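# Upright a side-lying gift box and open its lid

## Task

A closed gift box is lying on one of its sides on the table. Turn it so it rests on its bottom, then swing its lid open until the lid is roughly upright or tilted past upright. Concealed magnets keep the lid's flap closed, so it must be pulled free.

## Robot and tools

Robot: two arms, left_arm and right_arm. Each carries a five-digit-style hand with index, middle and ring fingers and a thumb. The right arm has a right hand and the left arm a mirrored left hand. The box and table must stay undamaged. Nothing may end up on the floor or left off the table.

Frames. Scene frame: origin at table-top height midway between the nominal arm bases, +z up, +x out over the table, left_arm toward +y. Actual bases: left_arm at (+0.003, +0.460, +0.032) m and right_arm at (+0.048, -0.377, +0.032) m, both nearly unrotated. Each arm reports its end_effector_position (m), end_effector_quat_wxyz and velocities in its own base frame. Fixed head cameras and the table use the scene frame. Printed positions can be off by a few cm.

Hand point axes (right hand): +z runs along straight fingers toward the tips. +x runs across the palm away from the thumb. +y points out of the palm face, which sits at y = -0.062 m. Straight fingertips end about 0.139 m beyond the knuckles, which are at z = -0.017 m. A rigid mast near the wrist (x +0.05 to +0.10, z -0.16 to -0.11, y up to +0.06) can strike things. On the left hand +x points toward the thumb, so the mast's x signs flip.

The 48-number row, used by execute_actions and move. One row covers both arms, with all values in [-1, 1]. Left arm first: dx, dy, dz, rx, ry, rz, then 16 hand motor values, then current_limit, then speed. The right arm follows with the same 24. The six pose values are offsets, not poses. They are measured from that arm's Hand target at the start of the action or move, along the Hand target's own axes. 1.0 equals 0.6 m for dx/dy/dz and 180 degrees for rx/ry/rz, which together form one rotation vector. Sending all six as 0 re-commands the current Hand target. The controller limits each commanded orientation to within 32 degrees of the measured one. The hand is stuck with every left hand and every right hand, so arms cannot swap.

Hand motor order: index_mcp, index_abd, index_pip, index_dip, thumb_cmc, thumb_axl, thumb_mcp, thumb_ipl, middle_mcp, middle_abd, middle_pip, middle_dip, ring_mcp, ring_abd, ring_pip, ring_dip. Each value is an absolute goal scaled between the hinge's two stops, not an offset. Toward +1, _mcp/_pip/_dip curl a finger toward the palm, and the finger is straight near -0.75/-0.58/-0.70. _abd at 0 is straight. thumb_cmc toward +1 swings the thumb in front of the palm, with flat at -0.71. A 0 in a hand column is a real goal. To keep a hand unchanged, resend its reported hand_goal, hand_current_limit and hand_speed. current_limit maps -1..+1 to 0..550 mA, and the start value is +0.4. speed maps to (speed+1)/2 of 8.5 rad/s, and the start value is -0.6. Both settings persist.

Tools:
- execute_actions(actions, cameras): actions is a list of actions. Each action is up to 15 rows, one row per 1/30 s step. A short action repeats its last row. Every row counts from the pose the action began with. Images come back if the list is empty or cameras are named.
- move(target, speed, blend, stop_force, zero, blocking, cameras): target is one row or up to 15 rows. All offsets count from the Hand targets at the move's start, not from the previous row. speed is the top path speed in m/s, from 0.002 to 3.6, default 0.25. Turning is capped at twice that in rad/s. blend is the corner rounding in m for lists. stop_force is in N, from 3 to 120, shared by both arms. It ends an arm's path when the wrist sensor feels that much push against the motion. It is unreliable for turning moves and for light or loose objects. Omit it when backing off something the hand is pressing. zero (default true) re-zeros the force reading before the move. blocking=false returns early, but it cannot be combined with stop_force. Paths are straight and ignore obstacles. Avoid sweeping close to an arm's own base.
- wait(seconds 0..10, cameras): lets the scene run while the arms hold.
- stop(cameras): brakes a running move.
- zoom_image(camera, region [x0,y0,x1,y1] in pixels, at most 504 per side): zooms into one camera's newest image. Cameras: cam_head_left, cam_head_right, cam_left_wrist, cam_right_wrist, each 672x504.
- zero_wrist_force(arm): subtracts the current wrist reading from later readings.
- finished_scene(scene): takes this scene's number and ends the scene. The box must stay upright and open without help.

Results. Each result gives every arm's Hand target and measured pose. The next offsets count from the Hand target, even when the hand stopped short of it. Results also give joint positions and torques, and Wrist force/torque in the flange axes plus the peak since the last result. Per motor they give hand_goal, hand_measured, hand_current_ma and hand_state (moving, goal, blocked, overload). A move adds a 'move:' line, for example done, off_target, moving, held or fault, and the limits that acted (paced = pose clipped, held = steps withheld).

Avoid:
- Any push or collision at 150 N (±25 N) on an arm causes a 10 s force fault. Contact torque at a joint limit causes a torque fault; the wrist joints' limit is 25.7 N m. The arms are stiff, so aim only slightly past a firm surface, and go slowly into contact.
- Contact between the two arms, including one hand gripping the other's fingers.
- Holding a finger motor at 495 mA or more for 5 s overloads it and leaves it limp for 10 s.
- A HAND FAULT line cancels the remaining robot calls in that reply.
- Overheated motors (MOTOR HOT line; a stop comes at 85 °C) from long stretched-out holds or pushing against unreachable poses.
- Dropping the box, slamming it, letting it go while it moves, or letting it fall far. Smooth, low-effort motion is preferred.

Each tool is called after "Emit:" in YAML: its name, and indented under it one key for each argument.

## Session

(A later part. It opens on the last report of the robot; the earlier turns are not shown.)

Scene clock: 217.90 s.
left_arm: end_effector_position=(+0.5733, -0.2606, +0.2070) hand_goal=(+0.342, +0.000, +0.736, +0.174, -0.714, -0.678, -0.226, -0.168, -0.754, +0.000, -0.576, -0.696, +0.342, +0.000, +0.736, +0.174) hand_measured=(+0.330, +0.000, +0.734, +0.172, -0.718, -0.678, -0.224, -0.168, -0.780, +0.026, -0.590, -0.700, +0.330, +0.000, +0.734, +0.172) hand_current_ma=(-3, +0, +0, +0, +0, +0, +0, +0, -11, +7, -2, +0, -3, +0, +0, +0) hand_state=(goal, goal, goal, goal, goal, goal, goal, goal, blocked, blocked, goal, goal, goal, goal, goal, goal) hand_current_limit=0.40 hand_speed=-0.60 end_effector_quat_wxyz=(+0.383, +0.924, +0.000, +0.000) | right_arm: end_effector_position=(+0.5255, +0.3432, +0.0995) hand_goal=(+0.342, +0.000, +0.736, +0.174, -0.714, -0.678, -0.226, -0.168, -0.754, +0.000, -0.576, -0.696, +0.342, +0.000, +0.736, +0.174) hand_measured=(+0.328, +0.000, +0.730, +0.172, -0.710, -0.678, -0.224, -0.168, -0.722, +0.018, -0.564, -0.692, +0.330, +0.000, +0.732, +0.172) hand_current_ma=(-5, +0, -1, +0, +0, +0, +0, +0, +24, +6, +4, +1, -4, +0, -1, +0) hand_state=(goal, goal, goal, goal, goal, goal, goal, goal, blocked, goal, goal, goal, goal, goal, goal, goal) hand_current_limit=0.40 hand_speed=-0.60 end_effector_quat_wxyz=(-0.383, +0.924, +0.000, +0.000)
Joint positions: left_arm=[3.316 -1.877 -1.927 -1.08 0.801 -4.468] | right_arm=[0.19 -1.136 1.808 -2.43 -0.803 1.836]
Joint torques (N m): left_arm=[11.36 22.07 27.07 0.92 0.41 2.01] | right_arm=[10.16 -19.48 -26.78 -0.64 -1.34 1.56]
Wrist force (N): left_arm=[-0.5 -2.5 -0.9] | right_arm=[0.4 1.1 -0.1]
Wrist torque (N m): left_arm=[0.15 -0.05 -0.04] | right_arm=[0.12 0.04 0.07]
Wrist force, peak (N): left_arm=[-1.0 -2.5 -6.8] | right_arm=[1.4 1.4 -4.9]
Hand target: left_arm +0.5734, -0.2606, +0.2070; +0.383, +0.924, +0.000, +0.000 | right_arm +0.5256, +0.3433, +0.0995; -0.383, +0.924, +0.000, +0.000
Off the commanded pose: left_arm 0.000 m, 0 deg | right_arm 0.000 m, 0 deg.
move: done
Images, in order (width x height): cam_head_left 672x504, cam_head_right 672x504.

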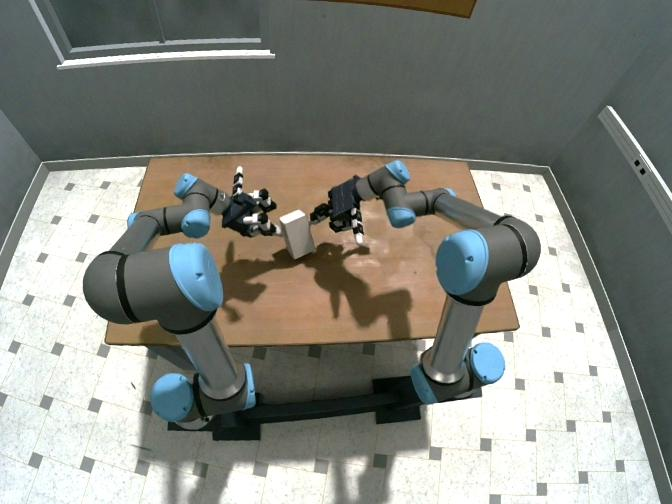

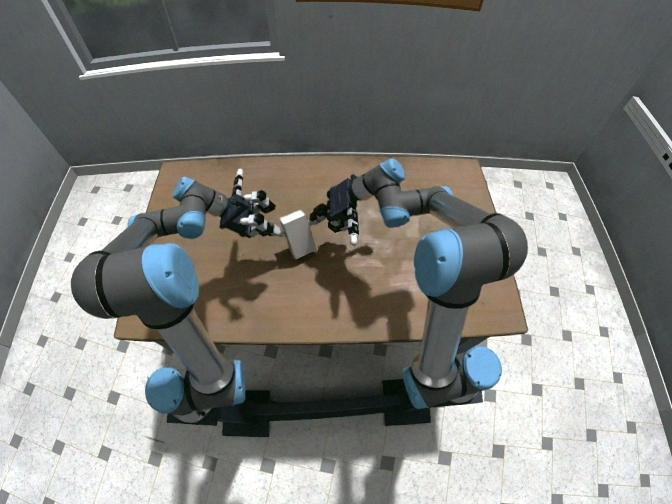

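Emit:
move:
  target:
    - [0.0381,-0.0248,-0.0011,0,0,0,0.342,0,0.736,0.174,-0.714,-0.678,-0.226,-0.168,-0.754,0,-0.576,-0.696,0.342,0,0.736,0.174,0.4,-0.6,0.0379,-0.0016,0.0255,0,0,0,0.342,0,0.736,0.174,-0.714,-0.678,-0.226,-0.168,-0.754,0,-0.576,-0.696,0.342,0,0.736,0.174,0.4,-0.6]
    - [0.0713,-0.0555,0.0067,0,0,0,0.342,0,0.736,0.174,-0.714,-0.678,-0.226,-0.168,-0.754,0,-0.576,-0.696,0.342,0,0.736,0.174,0.4,-0.6,0.0707,0.0058,0.0565,0,0,0,0.342,0,0.736,0.174,-0.714,-0.678,-0.226,-0.168,-0.754,0,-0.576,-0.696,0.342,0,0.736,0.174,0.4,-0.6]
    - [0.097,-0.0895,0.0233,0,0,0,0.342,0,0.736,0.174,-0.714,-0.678,-0.226,-0.168,-0.754,0,-0.576,-0.696,0.342,0,0.736,0.174,0.4,-0.6,0.0962,0.0219,0.091,0,0,0,0.342,0,0.736,0.174,-0.714,-0.678,-0.226,-0.168,-0.754,0,-0.576,-0.696,0.342,0,0.736,0.174,0.4,-0.6]
    - [0.1135,-0.1248,0.0472,0,0,0,0.342,0,0.736,0.174,-0.714,-0.678,-0.226,-0.168,-0.754,0,-0.576,-0.696,0.342,0,0.736,0.174,0.4,-0.6,0.1124,0.0457,0.1264,0,0,0,0.342,0,0.736,0.174,-0.714,-0.678,-0.226,-0.168,-0.754,0,-0.576,-0.696,0.342,0,0.736,0.174,0.4,-0.6]
  speed: 0.06
  blend: 0.006
  cameras: ["all"]

Emit:
zoom_image:
  camera: "cam_head_left"
  region: [250, 180, 350, 270]

Emit:
zoom_image:
  camera: "cam_head_right"
  region: [250, 180, 350, 270]

Scene clock: 229.63 s.
left_arm: end_effector_position=(+0.6414, -0.2277, +0.1341) hand_goal=(+0.342, +0.000, +0.736, +0.174, -0.714, -0.678, -0.226, -0.168, -0.754, +0.000, -0.576, -0.696, +0.342, +0.000, +0.736, +0.174) hand_measured=(+0.330, +0.000, +0.734, +0.172, -0.718, -0.678, -0.224, -0.168, -0.780, +0.028, -0.588, -0.700, +0.330, +0.000, +0.734, +0.172) hand_current_ma=(-3, +0, +0, +0, +0, +0, +0, +0, -11, +8, -2, +0, -3, +0, +0, +0) hand_state=(goal, goal, goal, goal, goal, goal, goal, goal, blocked, blocked, goal, goal, goal, goal, goal, goal) hand_current_limit=0.40 hand_speed=-0.60 end_effector_quat_wxyz=(+0.383, +0.924, +0.000, +0.000) | right_arm: end_effector_position=(+0.5930, +0.3775, +0.0266) hand_goal=(+0.342, +0.000, +0.736, +0.174, -0.714, -0.678, -0.226, -0.168, -0.754, +0.000, -0.576, -0.696, +0.342, +0.000, +0.736, +0.174) hand_measured=(+0.328, +0.000, +0.730, +0.172, -0.710, -0.678, -0.224, -0.168, -0.722, +0.014, -0.564, -0.692, +0.330, +0.000, +0.732, +0.172) hand_current_ma=(-5, +0, -1, +0, +0, +0, +0, +0, +24, +4, +3, +1, -4, +0, -1, +0) hand_state=(goal, goal, goal, goal, goal, goal, goal, goal, blocked, goal, goal, goal, goal, goal, goal, goal) hand_current_limit=0.40 hand_speed=-0.60 end_effector_quat_wxyz=(-0.383, +0.924, +0.000, +0.000)
Joint positions: left_arm=[3.35 -2.118 -1.779 -1.02 0.807 -4.421] | right_arm=[0.221 -0.877 1.608 -2.517 -0.81 1.879]
Joint torques (N m): left_arm=[10.89 30.06 25.98 3.79 0.36 1.88] | right_arm=[10.85 -29.46 -23.32 -4.47 -1.4 1.54]
Wrist force (N): left_arm=[-1.0 -1.9 -2.9] | right_arm=[0.4 0.6 -1.2]
Wrist torque (N m): left_arm=[0.25 -0.29 -0.09] | right_arm=[0.24 -0.03 0.05]
Wrist force, peak (N): left_arm=[-0.5 -2.2 -3.5] | right_arm=[0.6 0.5 -1.7]
Hand target: left_arm +0.6415, -0.2277, +0.1340; +0.383, +0.924, +0.000, +0.000 | right_arm +0.5931, +0.3775, +0.0265; -0.383, +0.924, +0.000, +0.000
Off the commanded pose: left_arm 0.000 m, 0 deg | right_arm 0.000 m, 0 deg.
move: done
camera_calibration:
cam_left_wrist: T_world_to_cam=[[-0.786355, 0.415354, -0.457304, 0.630404], [0.409467, 0.904711, 0.117622, -0.126079], [0.462583, -0.0947584, -0.881498, -0.0721246], [0, 0, 0, 1]] pos_world=[0.58071, -0.15461, 0.239538]
cam_right_wrist: T_world_to_cam=[[-0.767678, -0.501438, -0.399038, 0.680077], [-0.398618, -0.113913, 0.910015, 0.207704], [-0.501771, 0.857662, -0.112434, 0.108863], [0, 0, 0, 1]] pos_world=[0.659498, 0.271309, 0.0946029]

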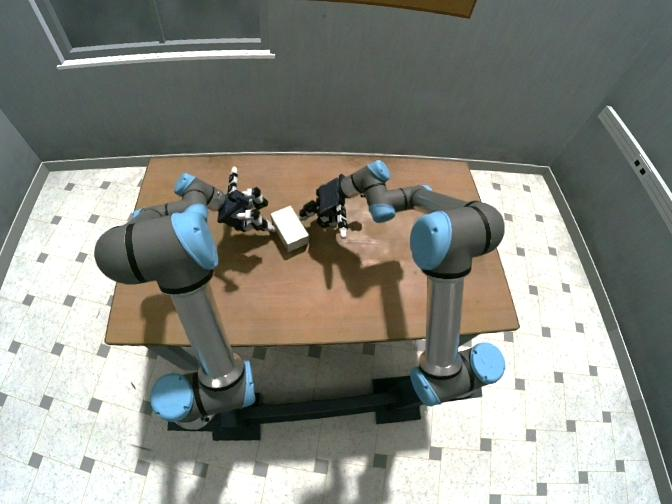

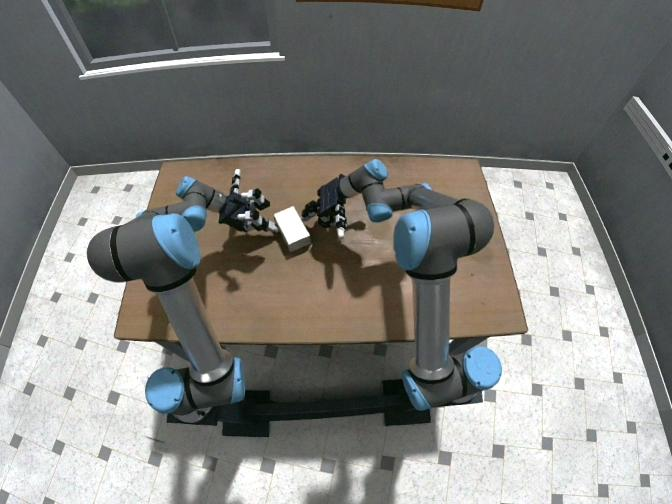

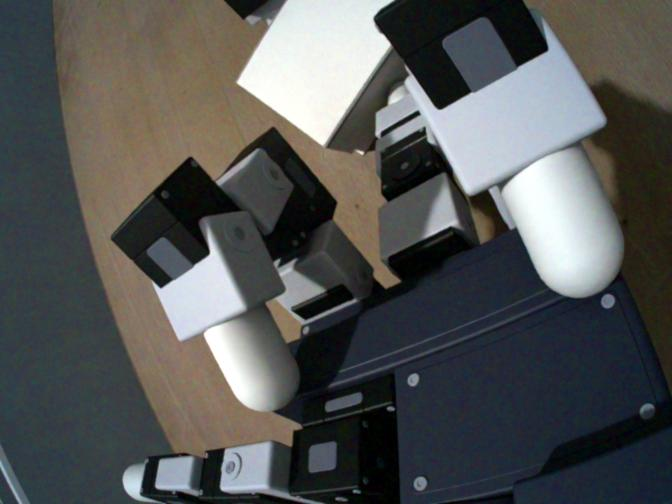

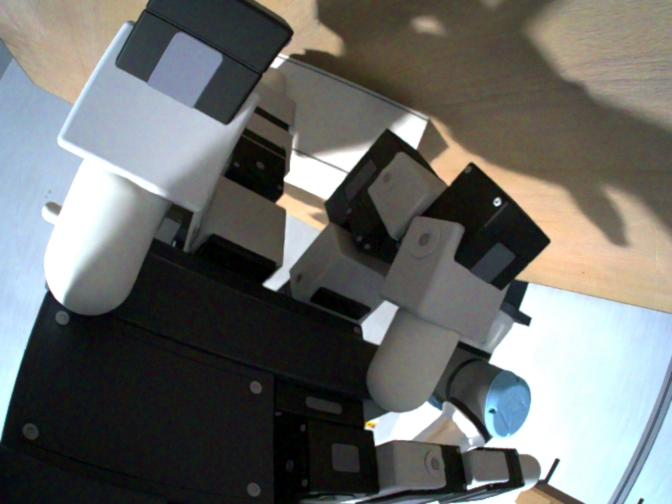

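Scaled by 5.040 from the camera's 672x504 image, which has a finer 960x720 frame.

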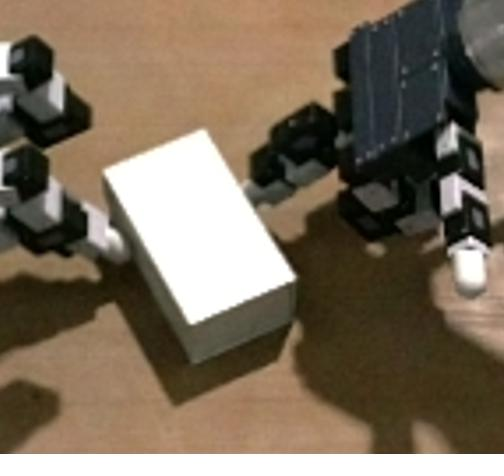

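Scaled by 5.040 from the camera's 672x504 image, which has a finer 960x720 frame.

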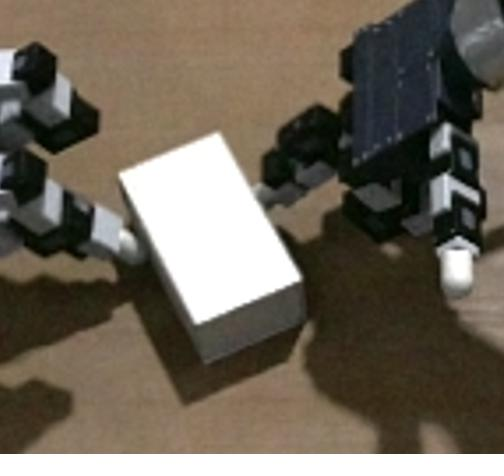

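Emit:
move:
  target:
    - [-0.0218,0.0271,-0.0907,0,0,0,0.342,0,0.736,0.174,-0.714,-0.678,-0.226,-0.168,-0.754,0,-0.576,-0.696,-0.754,0,-0.576,-0.696,0.7,-0.6,0.001,0.0404,-0.1382,0,0,0,-0.754,0,0.737,0.609,0.571,-0.678,-0.226,-0.168,-0.754,0,0.737,0.609,-0.754,0,0.737,0.609,0.7,-0.6]
    - [0.034,0.1315,-0.0259,0,0,0,0.342,0,0.736,0.174,-0.714,-0.678,-0.226,-0.168,-0.754,0,-0.576,-0.696,-0.754,0,-0.576,-0.696,0.7,-0.6,-0.2393,-0.0996,-0.2339,-0.0746,0.0891,0.1543,-0.754,0,0.737,0.609,0.571,-0.678,-0.226,-0.168,-0.754,0,0.737,0.609,-0.754,0,0.737,0.609,0.7,-0.6]
    - [0.034,0.1315,-0.0259,0,0,0,0.342,0,0.736,0.174,-0.714,-0.678,-0.226,-0.168,-0.754,0,-0.576,-0.696,-0.754,0,-0.576,-0.696,0.7,-0.6,-0.3735,-0.1224,-0.0932,-0.1491,0.1782,0.3086,-0.754,0,0.737,0.609,0.571,-0.678,-0.226,-0.168,-0.754,0,0.737,0.609,-0.754,0,0.737,0.609,0.7,-0.6]
    - [0.034,0.1315,-0.0259,0,0,0,0.342,0,0.736,0.174,-0.714,-0.678,-0.226,-0.168,-0.754,0,-0.576,-0.696,-0.754,0,-0.576,-0.696,0.7,-0.6,-0.3415,-0.0417,0.057,-0.1491,0.1782,0.3086,-0.754,0,0.737,0.609,0.571,-0.678,-0.226,-0.168,-0.754,0,0.737,0.609,-0.754,0,0.737,0.609,0.7,-0.6]
  speed: 0.3
  blend: 0.03
  cameras: ["all"]

Emit:
zoom_image:
  camera: "cam_head_left"
  region: [240, 170, 350, 270]

Emit:
zoom_image:
  camera: "cam_head_right"
  region: [240, 170, 350, 270]

Scene clock: 343.30 s.
left_arm: end_effector_position=(+0.6619, -0.2725, +0.2008) hand_goal=(+0.342, +0.000, +0.736, +0.174, -0.714, -0.678, -0.226, -0.168, -0.754, +0.000, -0.576, -0.696, -0.754, +0.000, -0.576, -0.696) hand_measured=(+0.330, +0.000, +0.734, +0.172, -0.718, -0.678, -0.224, -0.168, -0.770, +0.004, -0.582, -0.698, -0.758, +0.000, -0.574, -0.694) hand_current_ma=(-2, +0, +0, +0, +0, +0, +0, +0, -4, +0, -1, +0, +0, +0, +0, +0) hand_state=(goal, goal, goal, goal, goal, goal, goal, goal, goal, goal, goal, goal, goal, goal, goal, goal) hand_current_limit=0.70 hand_speed=-0.60 end_effector_quat_wxyz=(+0.383, +0.924, +0.000, +0.000) | right_arm: end_effector_position=(+0.3881, +0.4193, +0.0201) hand_goal=(-0.754, +0.000, +0.736, +0.608, +0.570, -0.678, -0.226, -0.168, -0.754, +0.000, +0.736, +0.608, -0.754, +0.000, +0.736, +0.608) hand_measured=(-0.750, +0.000, +0.730, +0.606, +0.568, -0.678, -0.224, -0.168, -0.750, +0.004, +0.730, +0.606, -0.750, +0.000, +0.732, +0.604) hand_current_ma=(+1, +0, -1, +0, +0, +0, +0, +0, +1, +0, -1, +0, +1, +0, -1, +0) hand_state=(goal, goal, goal, goal, goal, goal, goal, goal, goal, goal, goal, goal, goal, goal, goal, goal) hand_current_limit=0.70 hand_speed=-0.60 end_effector_quat_wxyz=(-0.111, +0.843, -0.522, +0.069)
Joint positions: left_arm=[3.273 -2.07 -1.666 -1.107 0.794 -4.527] | right_arm=[0.544 -1.048 1.889 -2.674 -1.592 3.22]
Joint torques (N m): left_arm=[-10.71 31.08 28.03 3.58 -3.39 -2.22] | right_arm=[9.67 -21.17 -24.53 -4.77 -2.92 1.53]
Wrist force (N): left_arm=[0.2 -1.4 -0.4] | right_arm=[-0.2 0.5 -0.3]
Wrist torque (N m): left_arm=[0.04 -0.05 0.10] | right_arm=[0.21 -0.03 0.01]
Wrist force, peak (N): left_arm=[-1.2 -2.0 -3.1] | right_arm=[-0.2 -0.3 1.9]
Hand target: left_arm +0.6619, -0.2725, +0.2008; +0.383, +0.924, +0.000, +0.000 | right_arm +0.3882, +0.4194, +0.0200; -0.111, +0.843, -0.522, +0.069
Off the commanded pose: left_arm 0.000 m, 0 deg | right_arm 0.000 m, 0 deg.
move: done
camera_calibration:
cam_left_wrist: T_world_to_cam=[[-0.786372, 0.415316, -0.457309, 0.695639], [0.409434, 0.904728, 0.117603, -0.101758], [0.462583, -0.0947579, -0.881498, -0.0270566], [0, 0, 0, 1]] pos_world=[0.60121, -0.19941, 0.306238]
cam_right_wrist: T_world_to_cam=[[-0.909882, 0.403837, -0.0950312, 0.210613], [0.140703, 0.515871, 0.845032, -0.335382], [0.390279, 0.755508, -0.526203, -0.325686], [0, 0, 0, 1]] pos_world=[0.365931, 0.334019, 0.132047]

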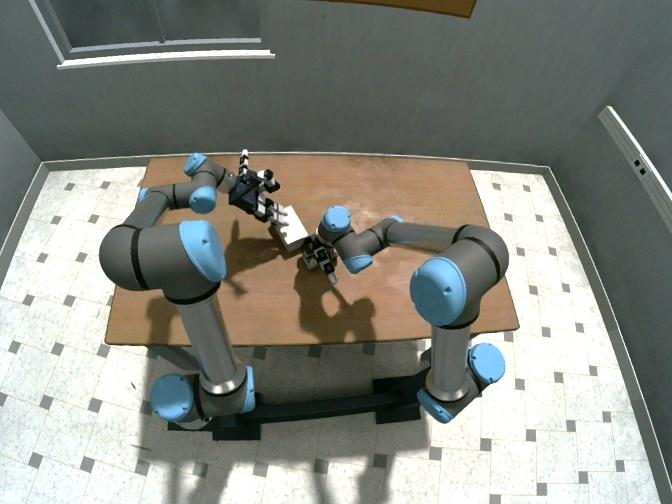

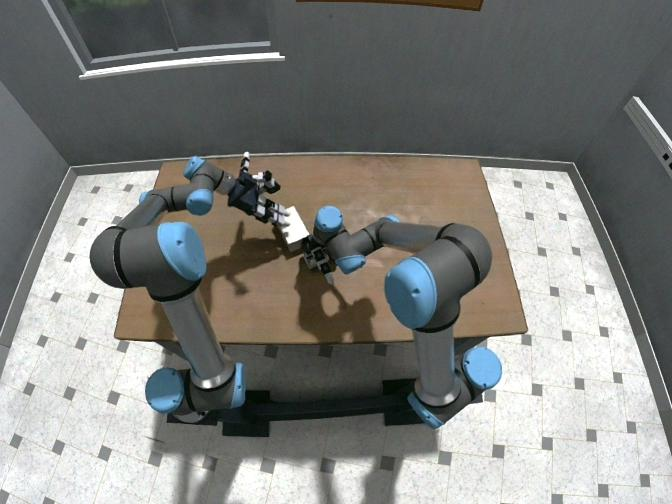

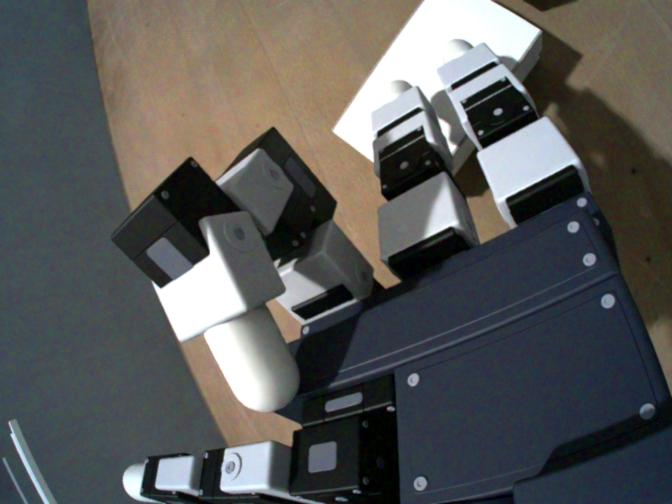

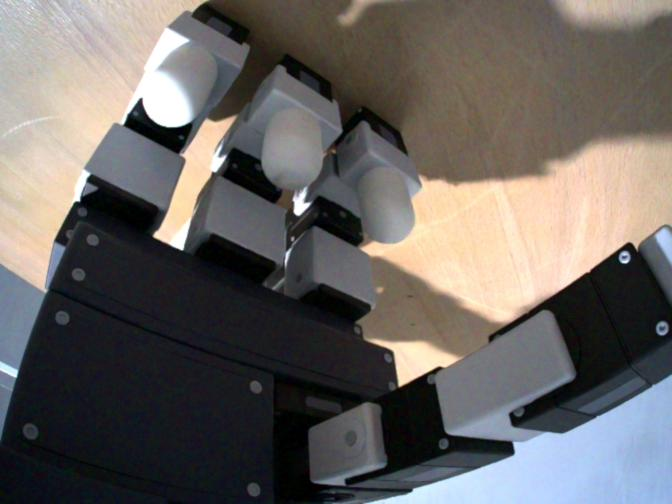

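Scaled by 4.582 from the camera's 672x504 image, which has a finer 960x720 frame.

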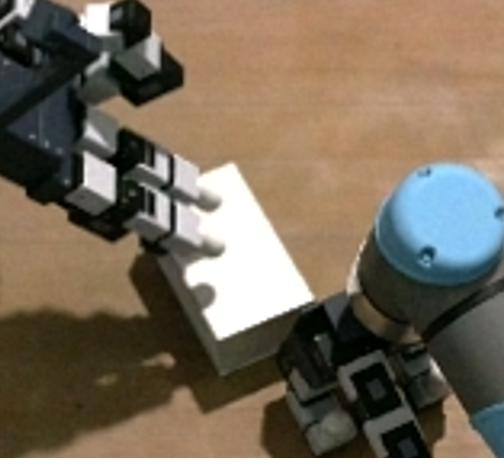

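Scaled by 4.582 from the camera's 672x504 image, which has a finer 960x720 frame.

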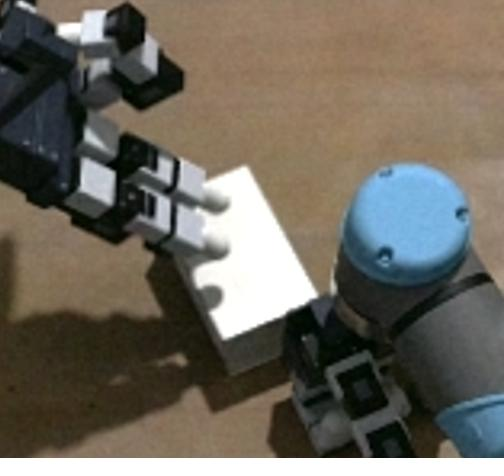

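Emit:
move:
  target: [0,-0.053,0.053,0,0,0,0.342,0,0.736,0.174,-0.714,-0.678,-0.226,-0.168,-0.754,0,-0.576,-0.696,-0.754,0,-0.576,-0.696,0.7,-0.6,0,-0.036,0.0097,0,0,0,-0.754,0,0.736,0.608,0.57,-0.678,-0.226,-0.168,-0.754,0,0.736,0.608,-0.754,0,0.736,0.608,0.7,-0.6]
  speed: 0.04
  stop_force: 6

Emit:
move:
  target: [0,-0.002,0.002,0,0,0,0.342,0,0.736,0.174,-0.714,-0.678,-0.226,-0.168,-0.754,0,-0.576,-0.696,-0.754,0,-0.576,-0.696,0.7,-0.6,0,0,0,0,0,0,-0.754,0,0.736,0.608,0.57,-0.678,-0.226,-0.168,-0.754,0,0.736,0.608,-0.754,0,0.736,0.608,0.7,-0.6]
  speed: 0.02

Emit:
move:
  target: [0,0,0,0,0,0,0.342,0,0.736,0.174,-0.714,-0.678,-0.226,-0.168,-0.754,0,-0.576,-0.696,-0.754,0,-0.576,-0.696,0.7,-0.6,0,-0.0725,0.0194,0,0,0,-0.754,0,0.736,0.608,0.57,-0.678,-0.226,-0.168,-0.754,0,0.736,0.608,-0.754,0,0.736,0.608,0.7,-0.6]
  speed: 0.025
  stop_force: 3
  cameras: ["all"]

Emit:
zoom_image:
  camera: "cam_head_left"
  region: [240, 170, 350, 270]

Emit:
zoom_image:
  camera: "cam_head_right"
  region: [240, 170, 350, 270]

Scene clock: 358.43 s.
left_arm: end_effector_position=(+0.6618, -0.2725, +0.1710) hand_goal=(+0.342, +0.000, +0.736, +0.174, -0.714, -0.678, -0.226, -0.168, -0.754, +0.000, -0.576, -0.696, -0.754, +0.000, -0.576, -0.696) hand_measured=(+0.330, +0.000, +0.734, +0.172, -0.720, -0.678, -0.224, -0.168, -0.750, -0.008, -0.568, -0.694, -0.750, +0.000, -0.568, -0.692) hand_current_ma=(-2, +0, +0, +0, +0, +0, +0, +0, +0, -1, +1, +0, +0, +0, +1, +0) hand_state=(goal, goal, goal, goal, goal, goal, goal, goal, goal, goal, goal, goal, goal, goal, goal, goal) hand_current_limit=0.70 hand_speed=-0.60 end_effector_quat_wxyz=(+0.383, +0.924, +0.000, +0.000) | right_arm: end_effector_position=(+0.4082, +0.4294, +0.0200) hand_goal=(-0.754, +0.000, +0.736, +0.608, +0.570, -0.678, -0.226, -0.168, -0.754, +0.000, +0.736, +0.608, -0.754, +0.000, +0.736, +0.608) hand_measured=(-0.750, +0.000, +0.730, +0.606, +0.568, -0.678, -0.224, -0.168, -0.742, +0.004, +0.730, +0.606, -0.750, +0.000, +0.732, +0.604) hand_current_ma=(+1, +0, -1, +0, +0, +0, +0, +0, +4, +0, -1, +0, +1, +0, -1, +0) hand_state=(goal, goal, goal, goal, goal, goal, goal, goal, goal, goal, goal, goal, goal, goal, goal, goal) hand_current_limit=0.70 hand_speed=-0.60 end_effector_quat_wxyz=(-0.111, +0.843, -0.522, +0.069)
Joint positions: left_arm=[3.273 -2.111 -1.691 -1.041 0.794 -4.527] | right_arm=[0.541 -1.011 1.823 -2.644 -1.591 3.217]
Joint torques (N m): left_arm=[-5.2 53.44 26.63 0.6 0.71 1.65] | right_arm=[-10.3 -24.88 -23.87 -1.1 2.83 -1.54]
Wrist force (N): left_arm=[0.8 -0.7 -2.0] | right_arm=[0.2 1.8 -0.6]
Wrist torque (N m): left_arm=[0.11 -0.01 0.11] | right_arm=[0.20 -0.06 0.22]
Wrist force, peak (N): left_arm=[0.0 1.1 -6.7] | right_arm=[0.0 2.0 -0.6]
Hand target: left_arm +0.6618, -0.2725, +0.1710; +0.383, +0.924, +0.000, +0.000 (not the last commanded pose) | right_arm +0.4082, +0.4294, +0.0200; -0.111, +0.843, -0.522, +0.069
Off the commanded pose: left_arm 0.015 m, 0 deg | right_arm 0.000 m, 0 deg.
move: contact (left_arm)

Scene clock: 359.13 s.
left_arm: end_effector_position=(+0.6618, -0.2725, +0.1694) hand_goal=(+0.342, +0.000, +0.736, +0.174, -0.714, -0.678, -0.226, -0.168, -0.754, +0.000, -0.576, -0.696, -0.754, +0.000, -0.576, -0.696) hand_measured=(+0.330, +0.000, +0.734, +0.172, -0.720, -0.678, -0.224, -0.168, -0.742, -0.010, -0.568, -0.694, -0.742, -0.002, -0.568, -0.692) hand_current_ma=(-2, +0, +0, +0, +0, +0, +0, +0, +2, -1, +1, +0, +2, +0, +1, +0) hand_state=(goal, goal, goal, goal, goal, goal, goal, goal, goal, goal, goal, goal, goal, goal, goal, goal) hand_current_limit=0.70 hand_speed=-0.60 end_effector_quat_wxyz=(+0.383, +0.924, +0.000, +0.000) | right_arm: end_effector_position=(+0.4082, +0.4294, +0.0200) hand_goal=(-0.754, +0.000, +0.736, +0.608, +0.570, -0.678, -0.226, -0.168, -0.754, +0.000, +0.736, +0.608, -0.754, +0.000, +0.736, +0.608) hand_measured=(-0.750, +0.000, +0.730, +0.606, +0.568, -0.678, -0.224, -0.168, -0.742, +0.004, +0.730, +0.606, -0.750, +0.000, +0.732, +0.604) hand_current_ma=(+1, +0, -1, +0, +0, +0, +0, +0, +5, +0, -1, +0, +1, +0, -1, +0) hand_state=(goal, goal, goal, goal, goal, goal, goal, goal, goal, goal, goal, goal, goal, goal, goal, goal) hand_current_limit=0.70 hand_speed=-0.60 end_effector_quat_wxyz=(-0.111, +0.843, -0.522, +0.069)
Joint positions: left_arm=[3.273 -2.114 -1.692 -1.037 0.794 -4.527] | right_arm=[0.541 -1.011 1.823 -2.644 -1.591 3.217]
Joint torques (N m): left_arm=[-5.02 27.36 7.8 3.05 0.89 1.99] | right_arm=[-10.38 -25.49 -24.28 -1.26 2.77 -1.61]
Wrist force (N): left_arm=[1.0 0.7 -9.2] | right_arm=[0.0 2.1 -1.0]
Wrist torque (N m): left_arm=[0.55 -0.30 0.06] | right_arm=[0.24 -0.03 0.21]
Wrist force, peak (N): left_arm=[0.5 0.7 -10.2] | right_arm=[0.0 2.1 -1.0]
Hand target: left_arm +0.6618, -0.2725, +0.1693; +0.383, +0.924, +0.000, +0.000 | right_arm +0.4082, +0.4294, +0.0200; -0.111, +0.843, -0.522, +0.069
Off the commanded pose: left_arm 0.000 m, 0 deg | right_arm 0.000 m, 0 deg.
move: done

Scene clock: 360.47 s.
left_arm: end_effector_position=(+0.6618, -0.2725, +0.1693) hand_goal=(+0.342, +0.000, +0.736, +0.174, -0.714, -0.678, -0.226, -0.168, -0.754, +0.000, -0.576, -0.696, -0.754, +0.000, -0.576, -0.696) hand_measured=(+0.330, +0.000, +0.734, +0.172, -0.720, -0.678, -0.224, -0.168, -0.740, -0.020, -0.568, -0.694, -0.742, -0.008, -0.568, -0.692) hand_current_ma=(-2, +0, +0, +0, +0, +0, +0, +0, +3, -4, +1, +0, +3, -1, +1, +0) hand_state=(goal, goal, goal, goal, goal, goal, goal, goal, goal, goal, goal, goal, goal, goal, goal, goal) hand_current_limit=0.70 hand_speed=-0.60 end_effector_quat_wxyz=(+0.383, +0.924, +0.000, +0.000) | right_arm: end_effector_position=(+0.4101, +0.4303, +0.0200) hand_goal=(-0.754, +0.000, +0.736, +0.608, +0.570, -0.678, -0.226, -0.168, -0.754, +0.000, +0.736, +0.608, -0.754, +0.000, +0.736, +0.608) hand_measured=(-0.750, +0.000, +0.732, +0.606, +0.568, -0.678, -0.224, -0.168, -0.730, +0.004, +0.730, +0.606, -0.750, +0.000, +0.734, +0.604) hand_current_ma=(+1, +0, -1, +0, +0, +0, +0, +0, +15, +0, -1, +0, +1, +0, +0, +0) hand_state=(goal, goal, goal, goal, goal, goal, goal, goal, blocked, goal, goal, goal, goal, goal, goal, goal) hand_current_limit=0.70 hand_speed=-0.60 end_effector_quat_wxyz=(-0.111, +0.843, -0.522, +0.069)
Joint positions: left_arm=[3.273 -2.114 -1.692 -1.037 0.794 -4.527] | right_arm=[0.541 -1.007 1.817 -2.641 -1.591 3.217]
Joint torques (N m): left_arm=[-5.29 31.34 11.08 2.78 0.75 1.92] | right_arm=[9.42 -49 -9.63 -4.92 -0.6 1.22]
Wrist force (N): left_arm=[1.6 0.7 -6.4] | right_arm=[-0.2 1.2 -0.3]
Wrist torque (N m): left_arm=[0.34 -0.05 0.12] | right_arm=[0.18 -0.03 0.18]
Wrist force, peak (N): left_arm=[0.4 0.7 -10.1] | right_arm=[0.5 5.2 -1.8]
Hand target: left_arm +0.6618, -0.2725, +0.1693; +0.383, +0.924, +0.000, +0.000 | right_arm +0.4101, +0.4303, +0.0200; -0.111, +0.843, -0.522, +0.069 (not the last commanded pose)
Off the commanded pose: left_arm 0.000 m, 0 deg | right_arm 0.043 m, 0 deg.
move: contact (right_arm)
camera_calibration:
cam_left_wrist: T_world_to_cam=[[-0.786361, 0.415433, -0.457223, 0.681152], [0.409595, 0.904665, 0.117531, -0.0982049], [0.46246, -0.0948542, -0.881552, -0.0546111], [0, 0, 0, 1]] pos_world=[0.601111, -0.19931, 0.274838]
cam_right_wrist: T_world_to_cam=[[-0.909882, 0.403837, -0.0950312, 0.226088], [0.140703, 0.515871, 0.845032, -0.344054], [0.390279, 0.755508, -0.526203, -0.342596], [0, 0, 0, 1]] pos_world=[0.387831, 0.345019, 0.131947]

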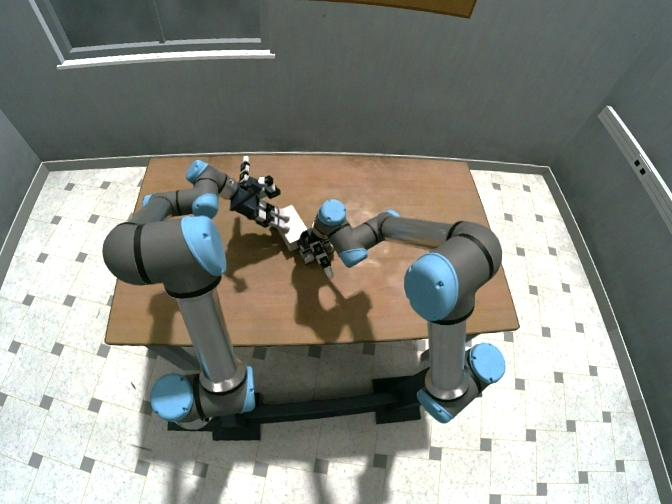

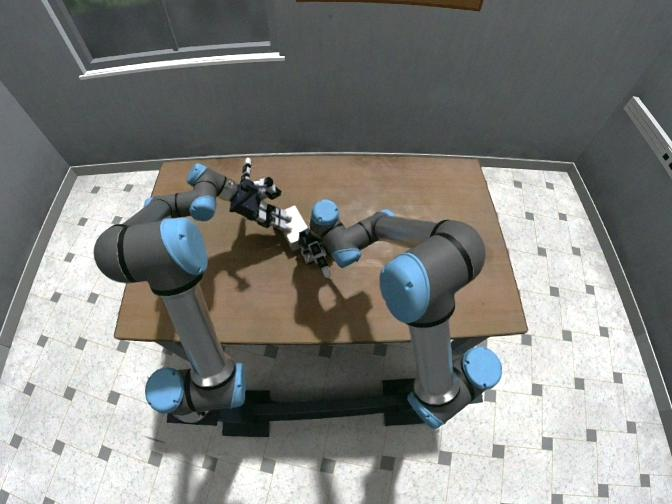

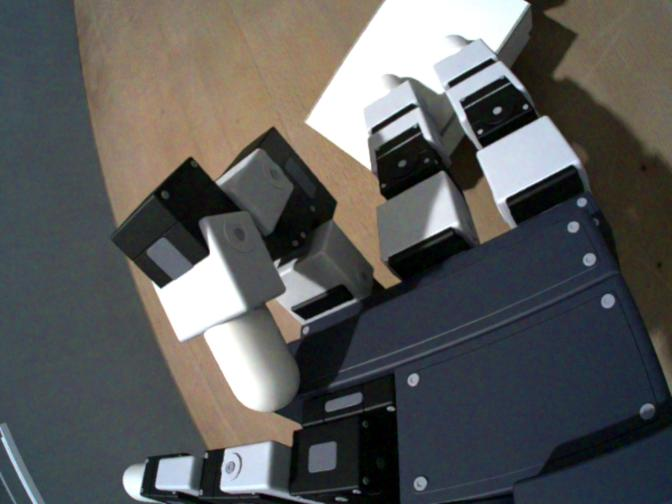

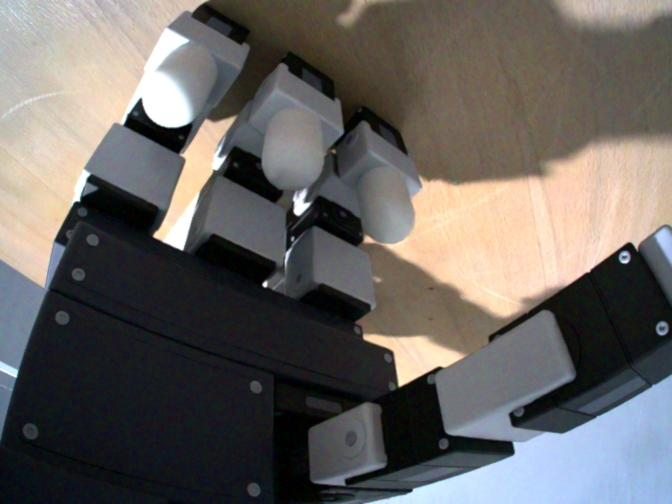

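Scaled by 4.582 from the camera's 672x504 image, which has a finer 960x720 frame.

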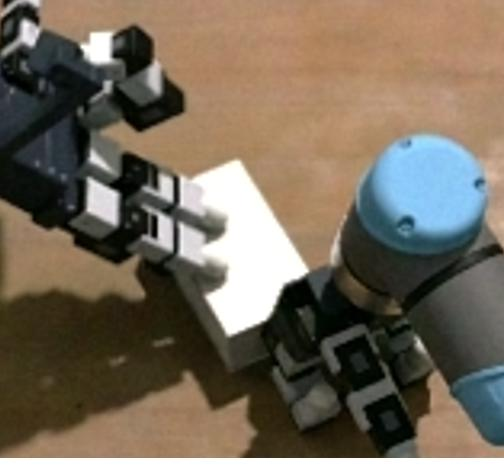

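Scaled by 4.582 from the camera's 672x504 image, which has a finer 960x720 frame.

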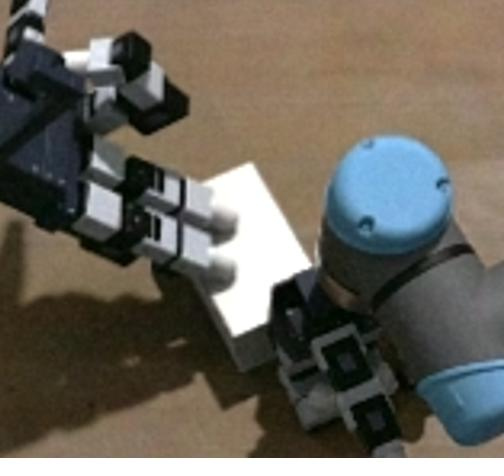

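Emit:
move:
  target: [0,0,0,0,0,0,0.342,0,0.736,0.174,-0.714,-0.678,-0.226,-0.168,-0.754,0,-0.576,-0.696,-0.754,0,-0.576,-0.696,0.7,-0.6,0,0.0242,-0.0065,0,0,0,-0.754,0,0.736,0.608,0.57,-0.678,-0.226,-0.168,0.068,0,0.299,-0.261,0.068,0,0.299,-0.261,0.7,-0.6]
  speed: 0.1

Emit:
move:
  target: [0,0,0,0,0,0,0.342,0,0.736,0.174,-0.714,-0.678,-0.226,-0.168,-0.754,0,-0.576,-0.696,-0.754,0,-0.576,-0.696,0.7,-0.6,0,-0.0644,0.0173,0,0,0,-0.754,0,0.736,0.608,0.57,-0.678,-0.226,-0.168,0.068,0,0.299,-0.261,0.068,0,0.299,-0.261,0.7,-0.6]
  speed: 0.02
  stop_force: 3
  cameras: ["all"]

Emit:
zoom_image:
  camera: "cam_head_left"
  region: [260, 190, 340, 270]

Emit:
zoom_image:
  camera: "cam_head_right"
  region: [260, 190, 340, 270]

Scene clock: 377.73 s.
left_arm: end_effector_position=(+0.6618, -0.2725, +0.1693) hand_goal=(+0.342, +0.000, +0.736, +0.174, -0.714, -0.678, -0.226, -0.168, -0.754, +0.000, -0.576, -0.696, -0.754, +0.000, -0.576, -0.696) hand_measured=(+0.330, +0.000, +0.734, +0.172, -0.720, -0.678, -0.224, -0.168, -0.740, -0.020, -0.568, -0.694, -0.742, -0.008, -0.568, -0.692) hand_current_ma=(-2, +0, +0, +0, +0, +0, +0, +0, +3, -4, +1, +0, +3, -1, +1, +0) hand_state=(goal, goal, goal, goal, goal, goal, goal, goal, goal, goal, goal, goal, goal, goal, goal, goal) hand_current_limit=0.70 hand_speed=-0.60 end_effector_quat_wxyz=(+0.383, +0.924, +0.000, +0.000) | right_arm: end_effector_position=(+0.3967, +0.4236, +0.0200) hand_goal=(-0.754, +0.000, +0.736, +0.608, +0.570, -0.678, -0.226, -0.168, +0.068, +0.000, +0.298, -0.262, +0.068, +0.000, +0.298, -0.262) hand_measured=(-0.750, +0.000, +0.732, +0.606, +0.568, -0.678, -0.224, -0.168, +0.050, +0.002, +0.298, -0.260, +0.052, +0.000, +0.298, -0.260) hand_current_ma=(+1, +0, -1, +0, +0, +0, +0, +0, -8, +0, +0, +0, -6, +0, +0, +0) hand_state=(goal, goal, goal, goal, goal, goal, goal, goal, goal, goal, goal, goal, goal, goal, goal, goal) hand_current_limit=0.70 hand_speed=-0.60 end_effector_quat_wxyz=(-0.111, +0.843, -0.522, +0.069)
Joint positions: left_arm=[3.273 -2.114 -1.692 -1.037 0.794 -4.527] | right_arm=[0.543 -1.032 1.861 -2.661 -1.592 3.219]
Joint torques (N m): left_arm=[-5.31 41.33 19.62 2.63 0.86 1.78] | right_arm=[9.81 -47.5 -9.37 -4.64 -2.81 1.44]
Wrist force (N): left_arm=[1.5 0.5 -6.3] | right_arm=[-0.2 0.5 -0.4]
Wrist torque (N m): left_arm=[0.31 -0.05 0.11] | right_arm=[0.32 -0.04 0.00]
Wrist force, peak (N): left_arm=[1.1 0.8 -6.7] | right_arm=[-0.4 -3.7 -5.2]
Hand target: left_arm +0.6618, -0.2725, +0.1693; +0.383, +0.924, +0.000, +0.000 | right_arm +0.3966, +0.4236, +0.0200; -0.111, +0.843, -0.522, +0.069
Off the commanded pose: left_arm 0.000 m, 0 deg | right_arm 0.000 m, 0 deg.
move: done

Scene clock: 379.83 s.
left_arm: end_effector_position=(+0.6618, -0.2725, +0.1693) hand_goal=(+0.342, +0.000, +0.736, +0.174, -0.714, -0.678, -0.226, -0.168, -0.754, +0.000, -0.576, -0.696, -0.754, +0.000, -0.576, -0.696) hand_measured=(+0.330, +0.000, +0.734, +0.172, -0.720, -0.678, -0.224, -0.168, -0.740, -0.020, -0.568, -0.694, -0.742, -0.008, -0.568, -0.692) hand_current_ma=(-2, +0, +0, +0, +0, +0, +0, +0, +3, -4, +1, +0, +3, -1, +1, +0) hand_state=(goal, goal, goal, goal, goal, goal, goal, goal, goal, goal, goal, goal, goal, goal, goal, goal) hand_current_limit=0.70 hand_speed=-0.60 end_effector_quat_wxyz=(+0.383, +0.924, +0.000, +0.000) | right_arm: end_effector_position=(+0.4107, +0.4306, +0.0200) hand_goal=(-0.754, +0.000, +0.736, +0.608, +0.570, -0.678, -0.226, -0.168, +0.068, +0.000, +0.298, -0.262, +0.068, +0.000, +0.298, -0.262) hand_measured=(-0.746, +0.000, +0.732, +0.606, +0.568, -0.678, -0.224, -0.168, +0.052, +0.002, +0.298, -0.260, +0.052, +0.000, +0.298, -0.260) hand_current_ma=(+2, +0, -1, +0, +0, +0, +0, +0, -8, +0, +0, +0, -6, +0, +0, +0) hand_state=(goal, goal, goal, goal, goal, goal, goal, goal, goal, goal, goal, goal, goal, goal, goal, goal) hand_current_limit=0.70 hand_speed=-0.60 end_effector_quat_wxyz=(-0.111, +0.843, -0.522, +0.069)
Joint positions: left_arm=[3.273 -2.114 -1.692 -1.037 0.794 -4.527] | right_arm=[0.541 -1.006 1.814 -2.64 -1.591 3.217]
Joint torques (N m): left_arm=[-5.61 46.99 19.47 2.72 0.76 1.87] | right_arm=[9.2 -49.47 -8.86 -4.73 -1.24 1.32]
Wrist force (N): left_arm=[1.4 0.7 -6.4] | right_arm=[0.0 0.4 -0.3]
Wrist torque (N m): left_arm=[0.34 -0.04 0.11] | right_arm=[0.29 -0.08 0.16]
Wrist force, peak (N): left_arm=[1.4 0.6 -6.5] | right_arm=[-0.1 3.5 -1.5]
Hand target: left_arm +0.6618, -0.2725, +0.1693; +0.383, +0.924, +0.000, +0.000 | right_arm +0.4107, +0.4306, +0.0200; -0.111, +0.843, -0.522, +0.069 (not the last commanded pose)
Off the commanded pose: left_arm 0.000 m, 0 deg | right_arm 0.024 m, 0 deg.
move: contact (right_arm)
camera_calibration:
cam_left_wrist: T_world_to_cam=[[-0.786361, 0.415433, -0.457223, 0.681152], [0.409595, 0.904665, 0.117531, -0.0982049], [0.46246, -0.0948542, -0.881552, -0.0546111], [0, 0, 0, 1]] pos_world=[0.601111, -0.19931, 0.274838]
cam_right_wrist: T_world_to_cam=[[-0.909841, 0.403918, -0.0950756, 0.226565], [0.140674, 0.515792, 0.845085, -0.344275], [0.390385, 0.755519, -0.52611, -0.343153], [0, 0, 0, 1]] pos_world=[0.38853, 0.345319, 0.131947]

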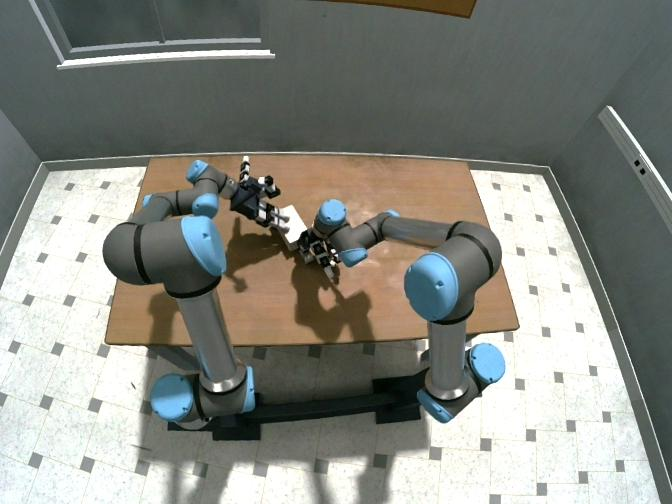

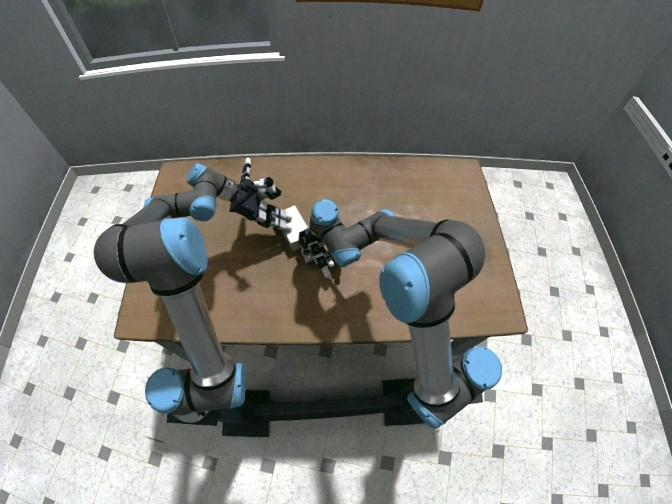

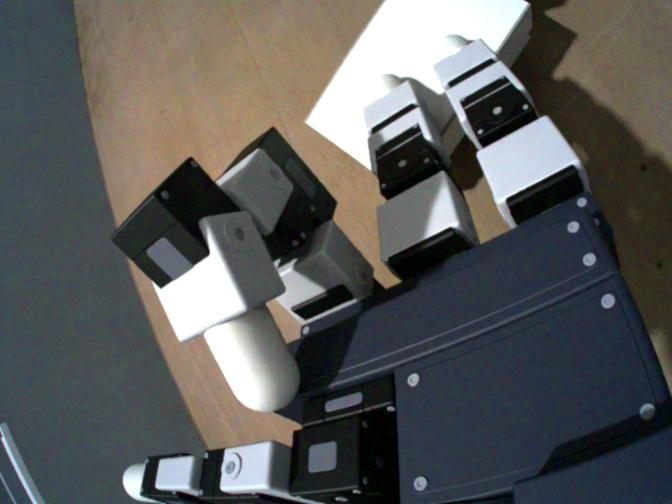

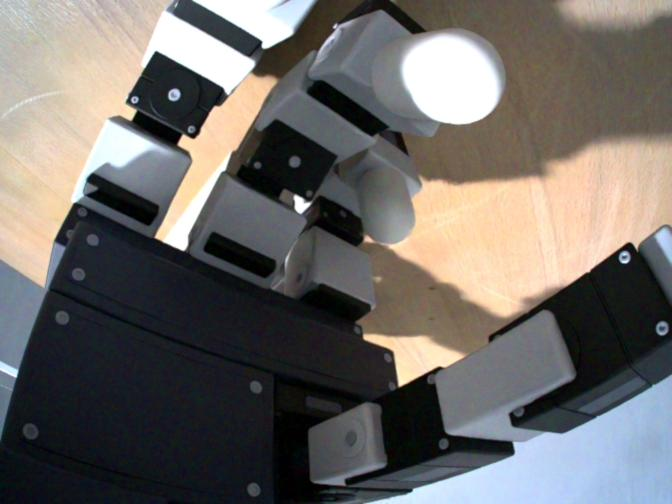

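Scaled by 6.300 from the camera's 672x504 image, which has a finer 960x720 frame.

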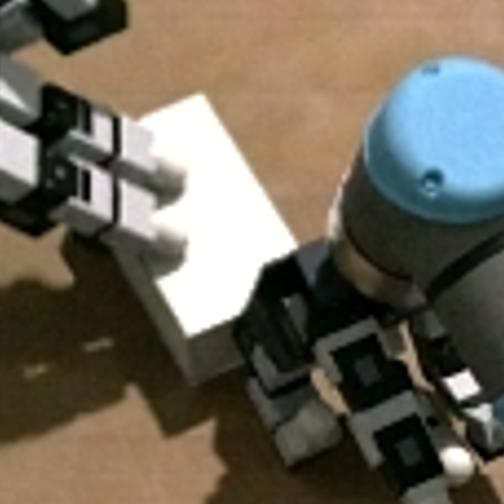

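Scaled by 6.300 from the camera's 672x504 image, which has a finer 960x720 frame.

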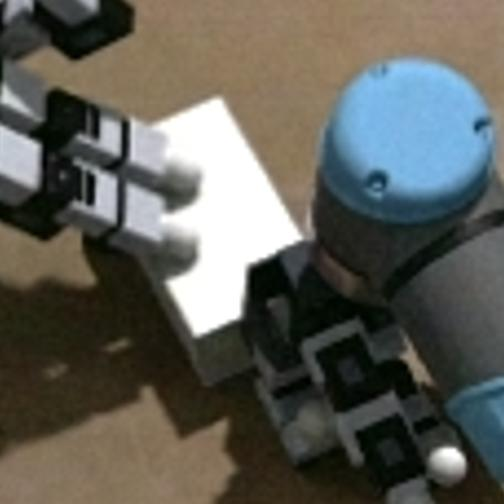

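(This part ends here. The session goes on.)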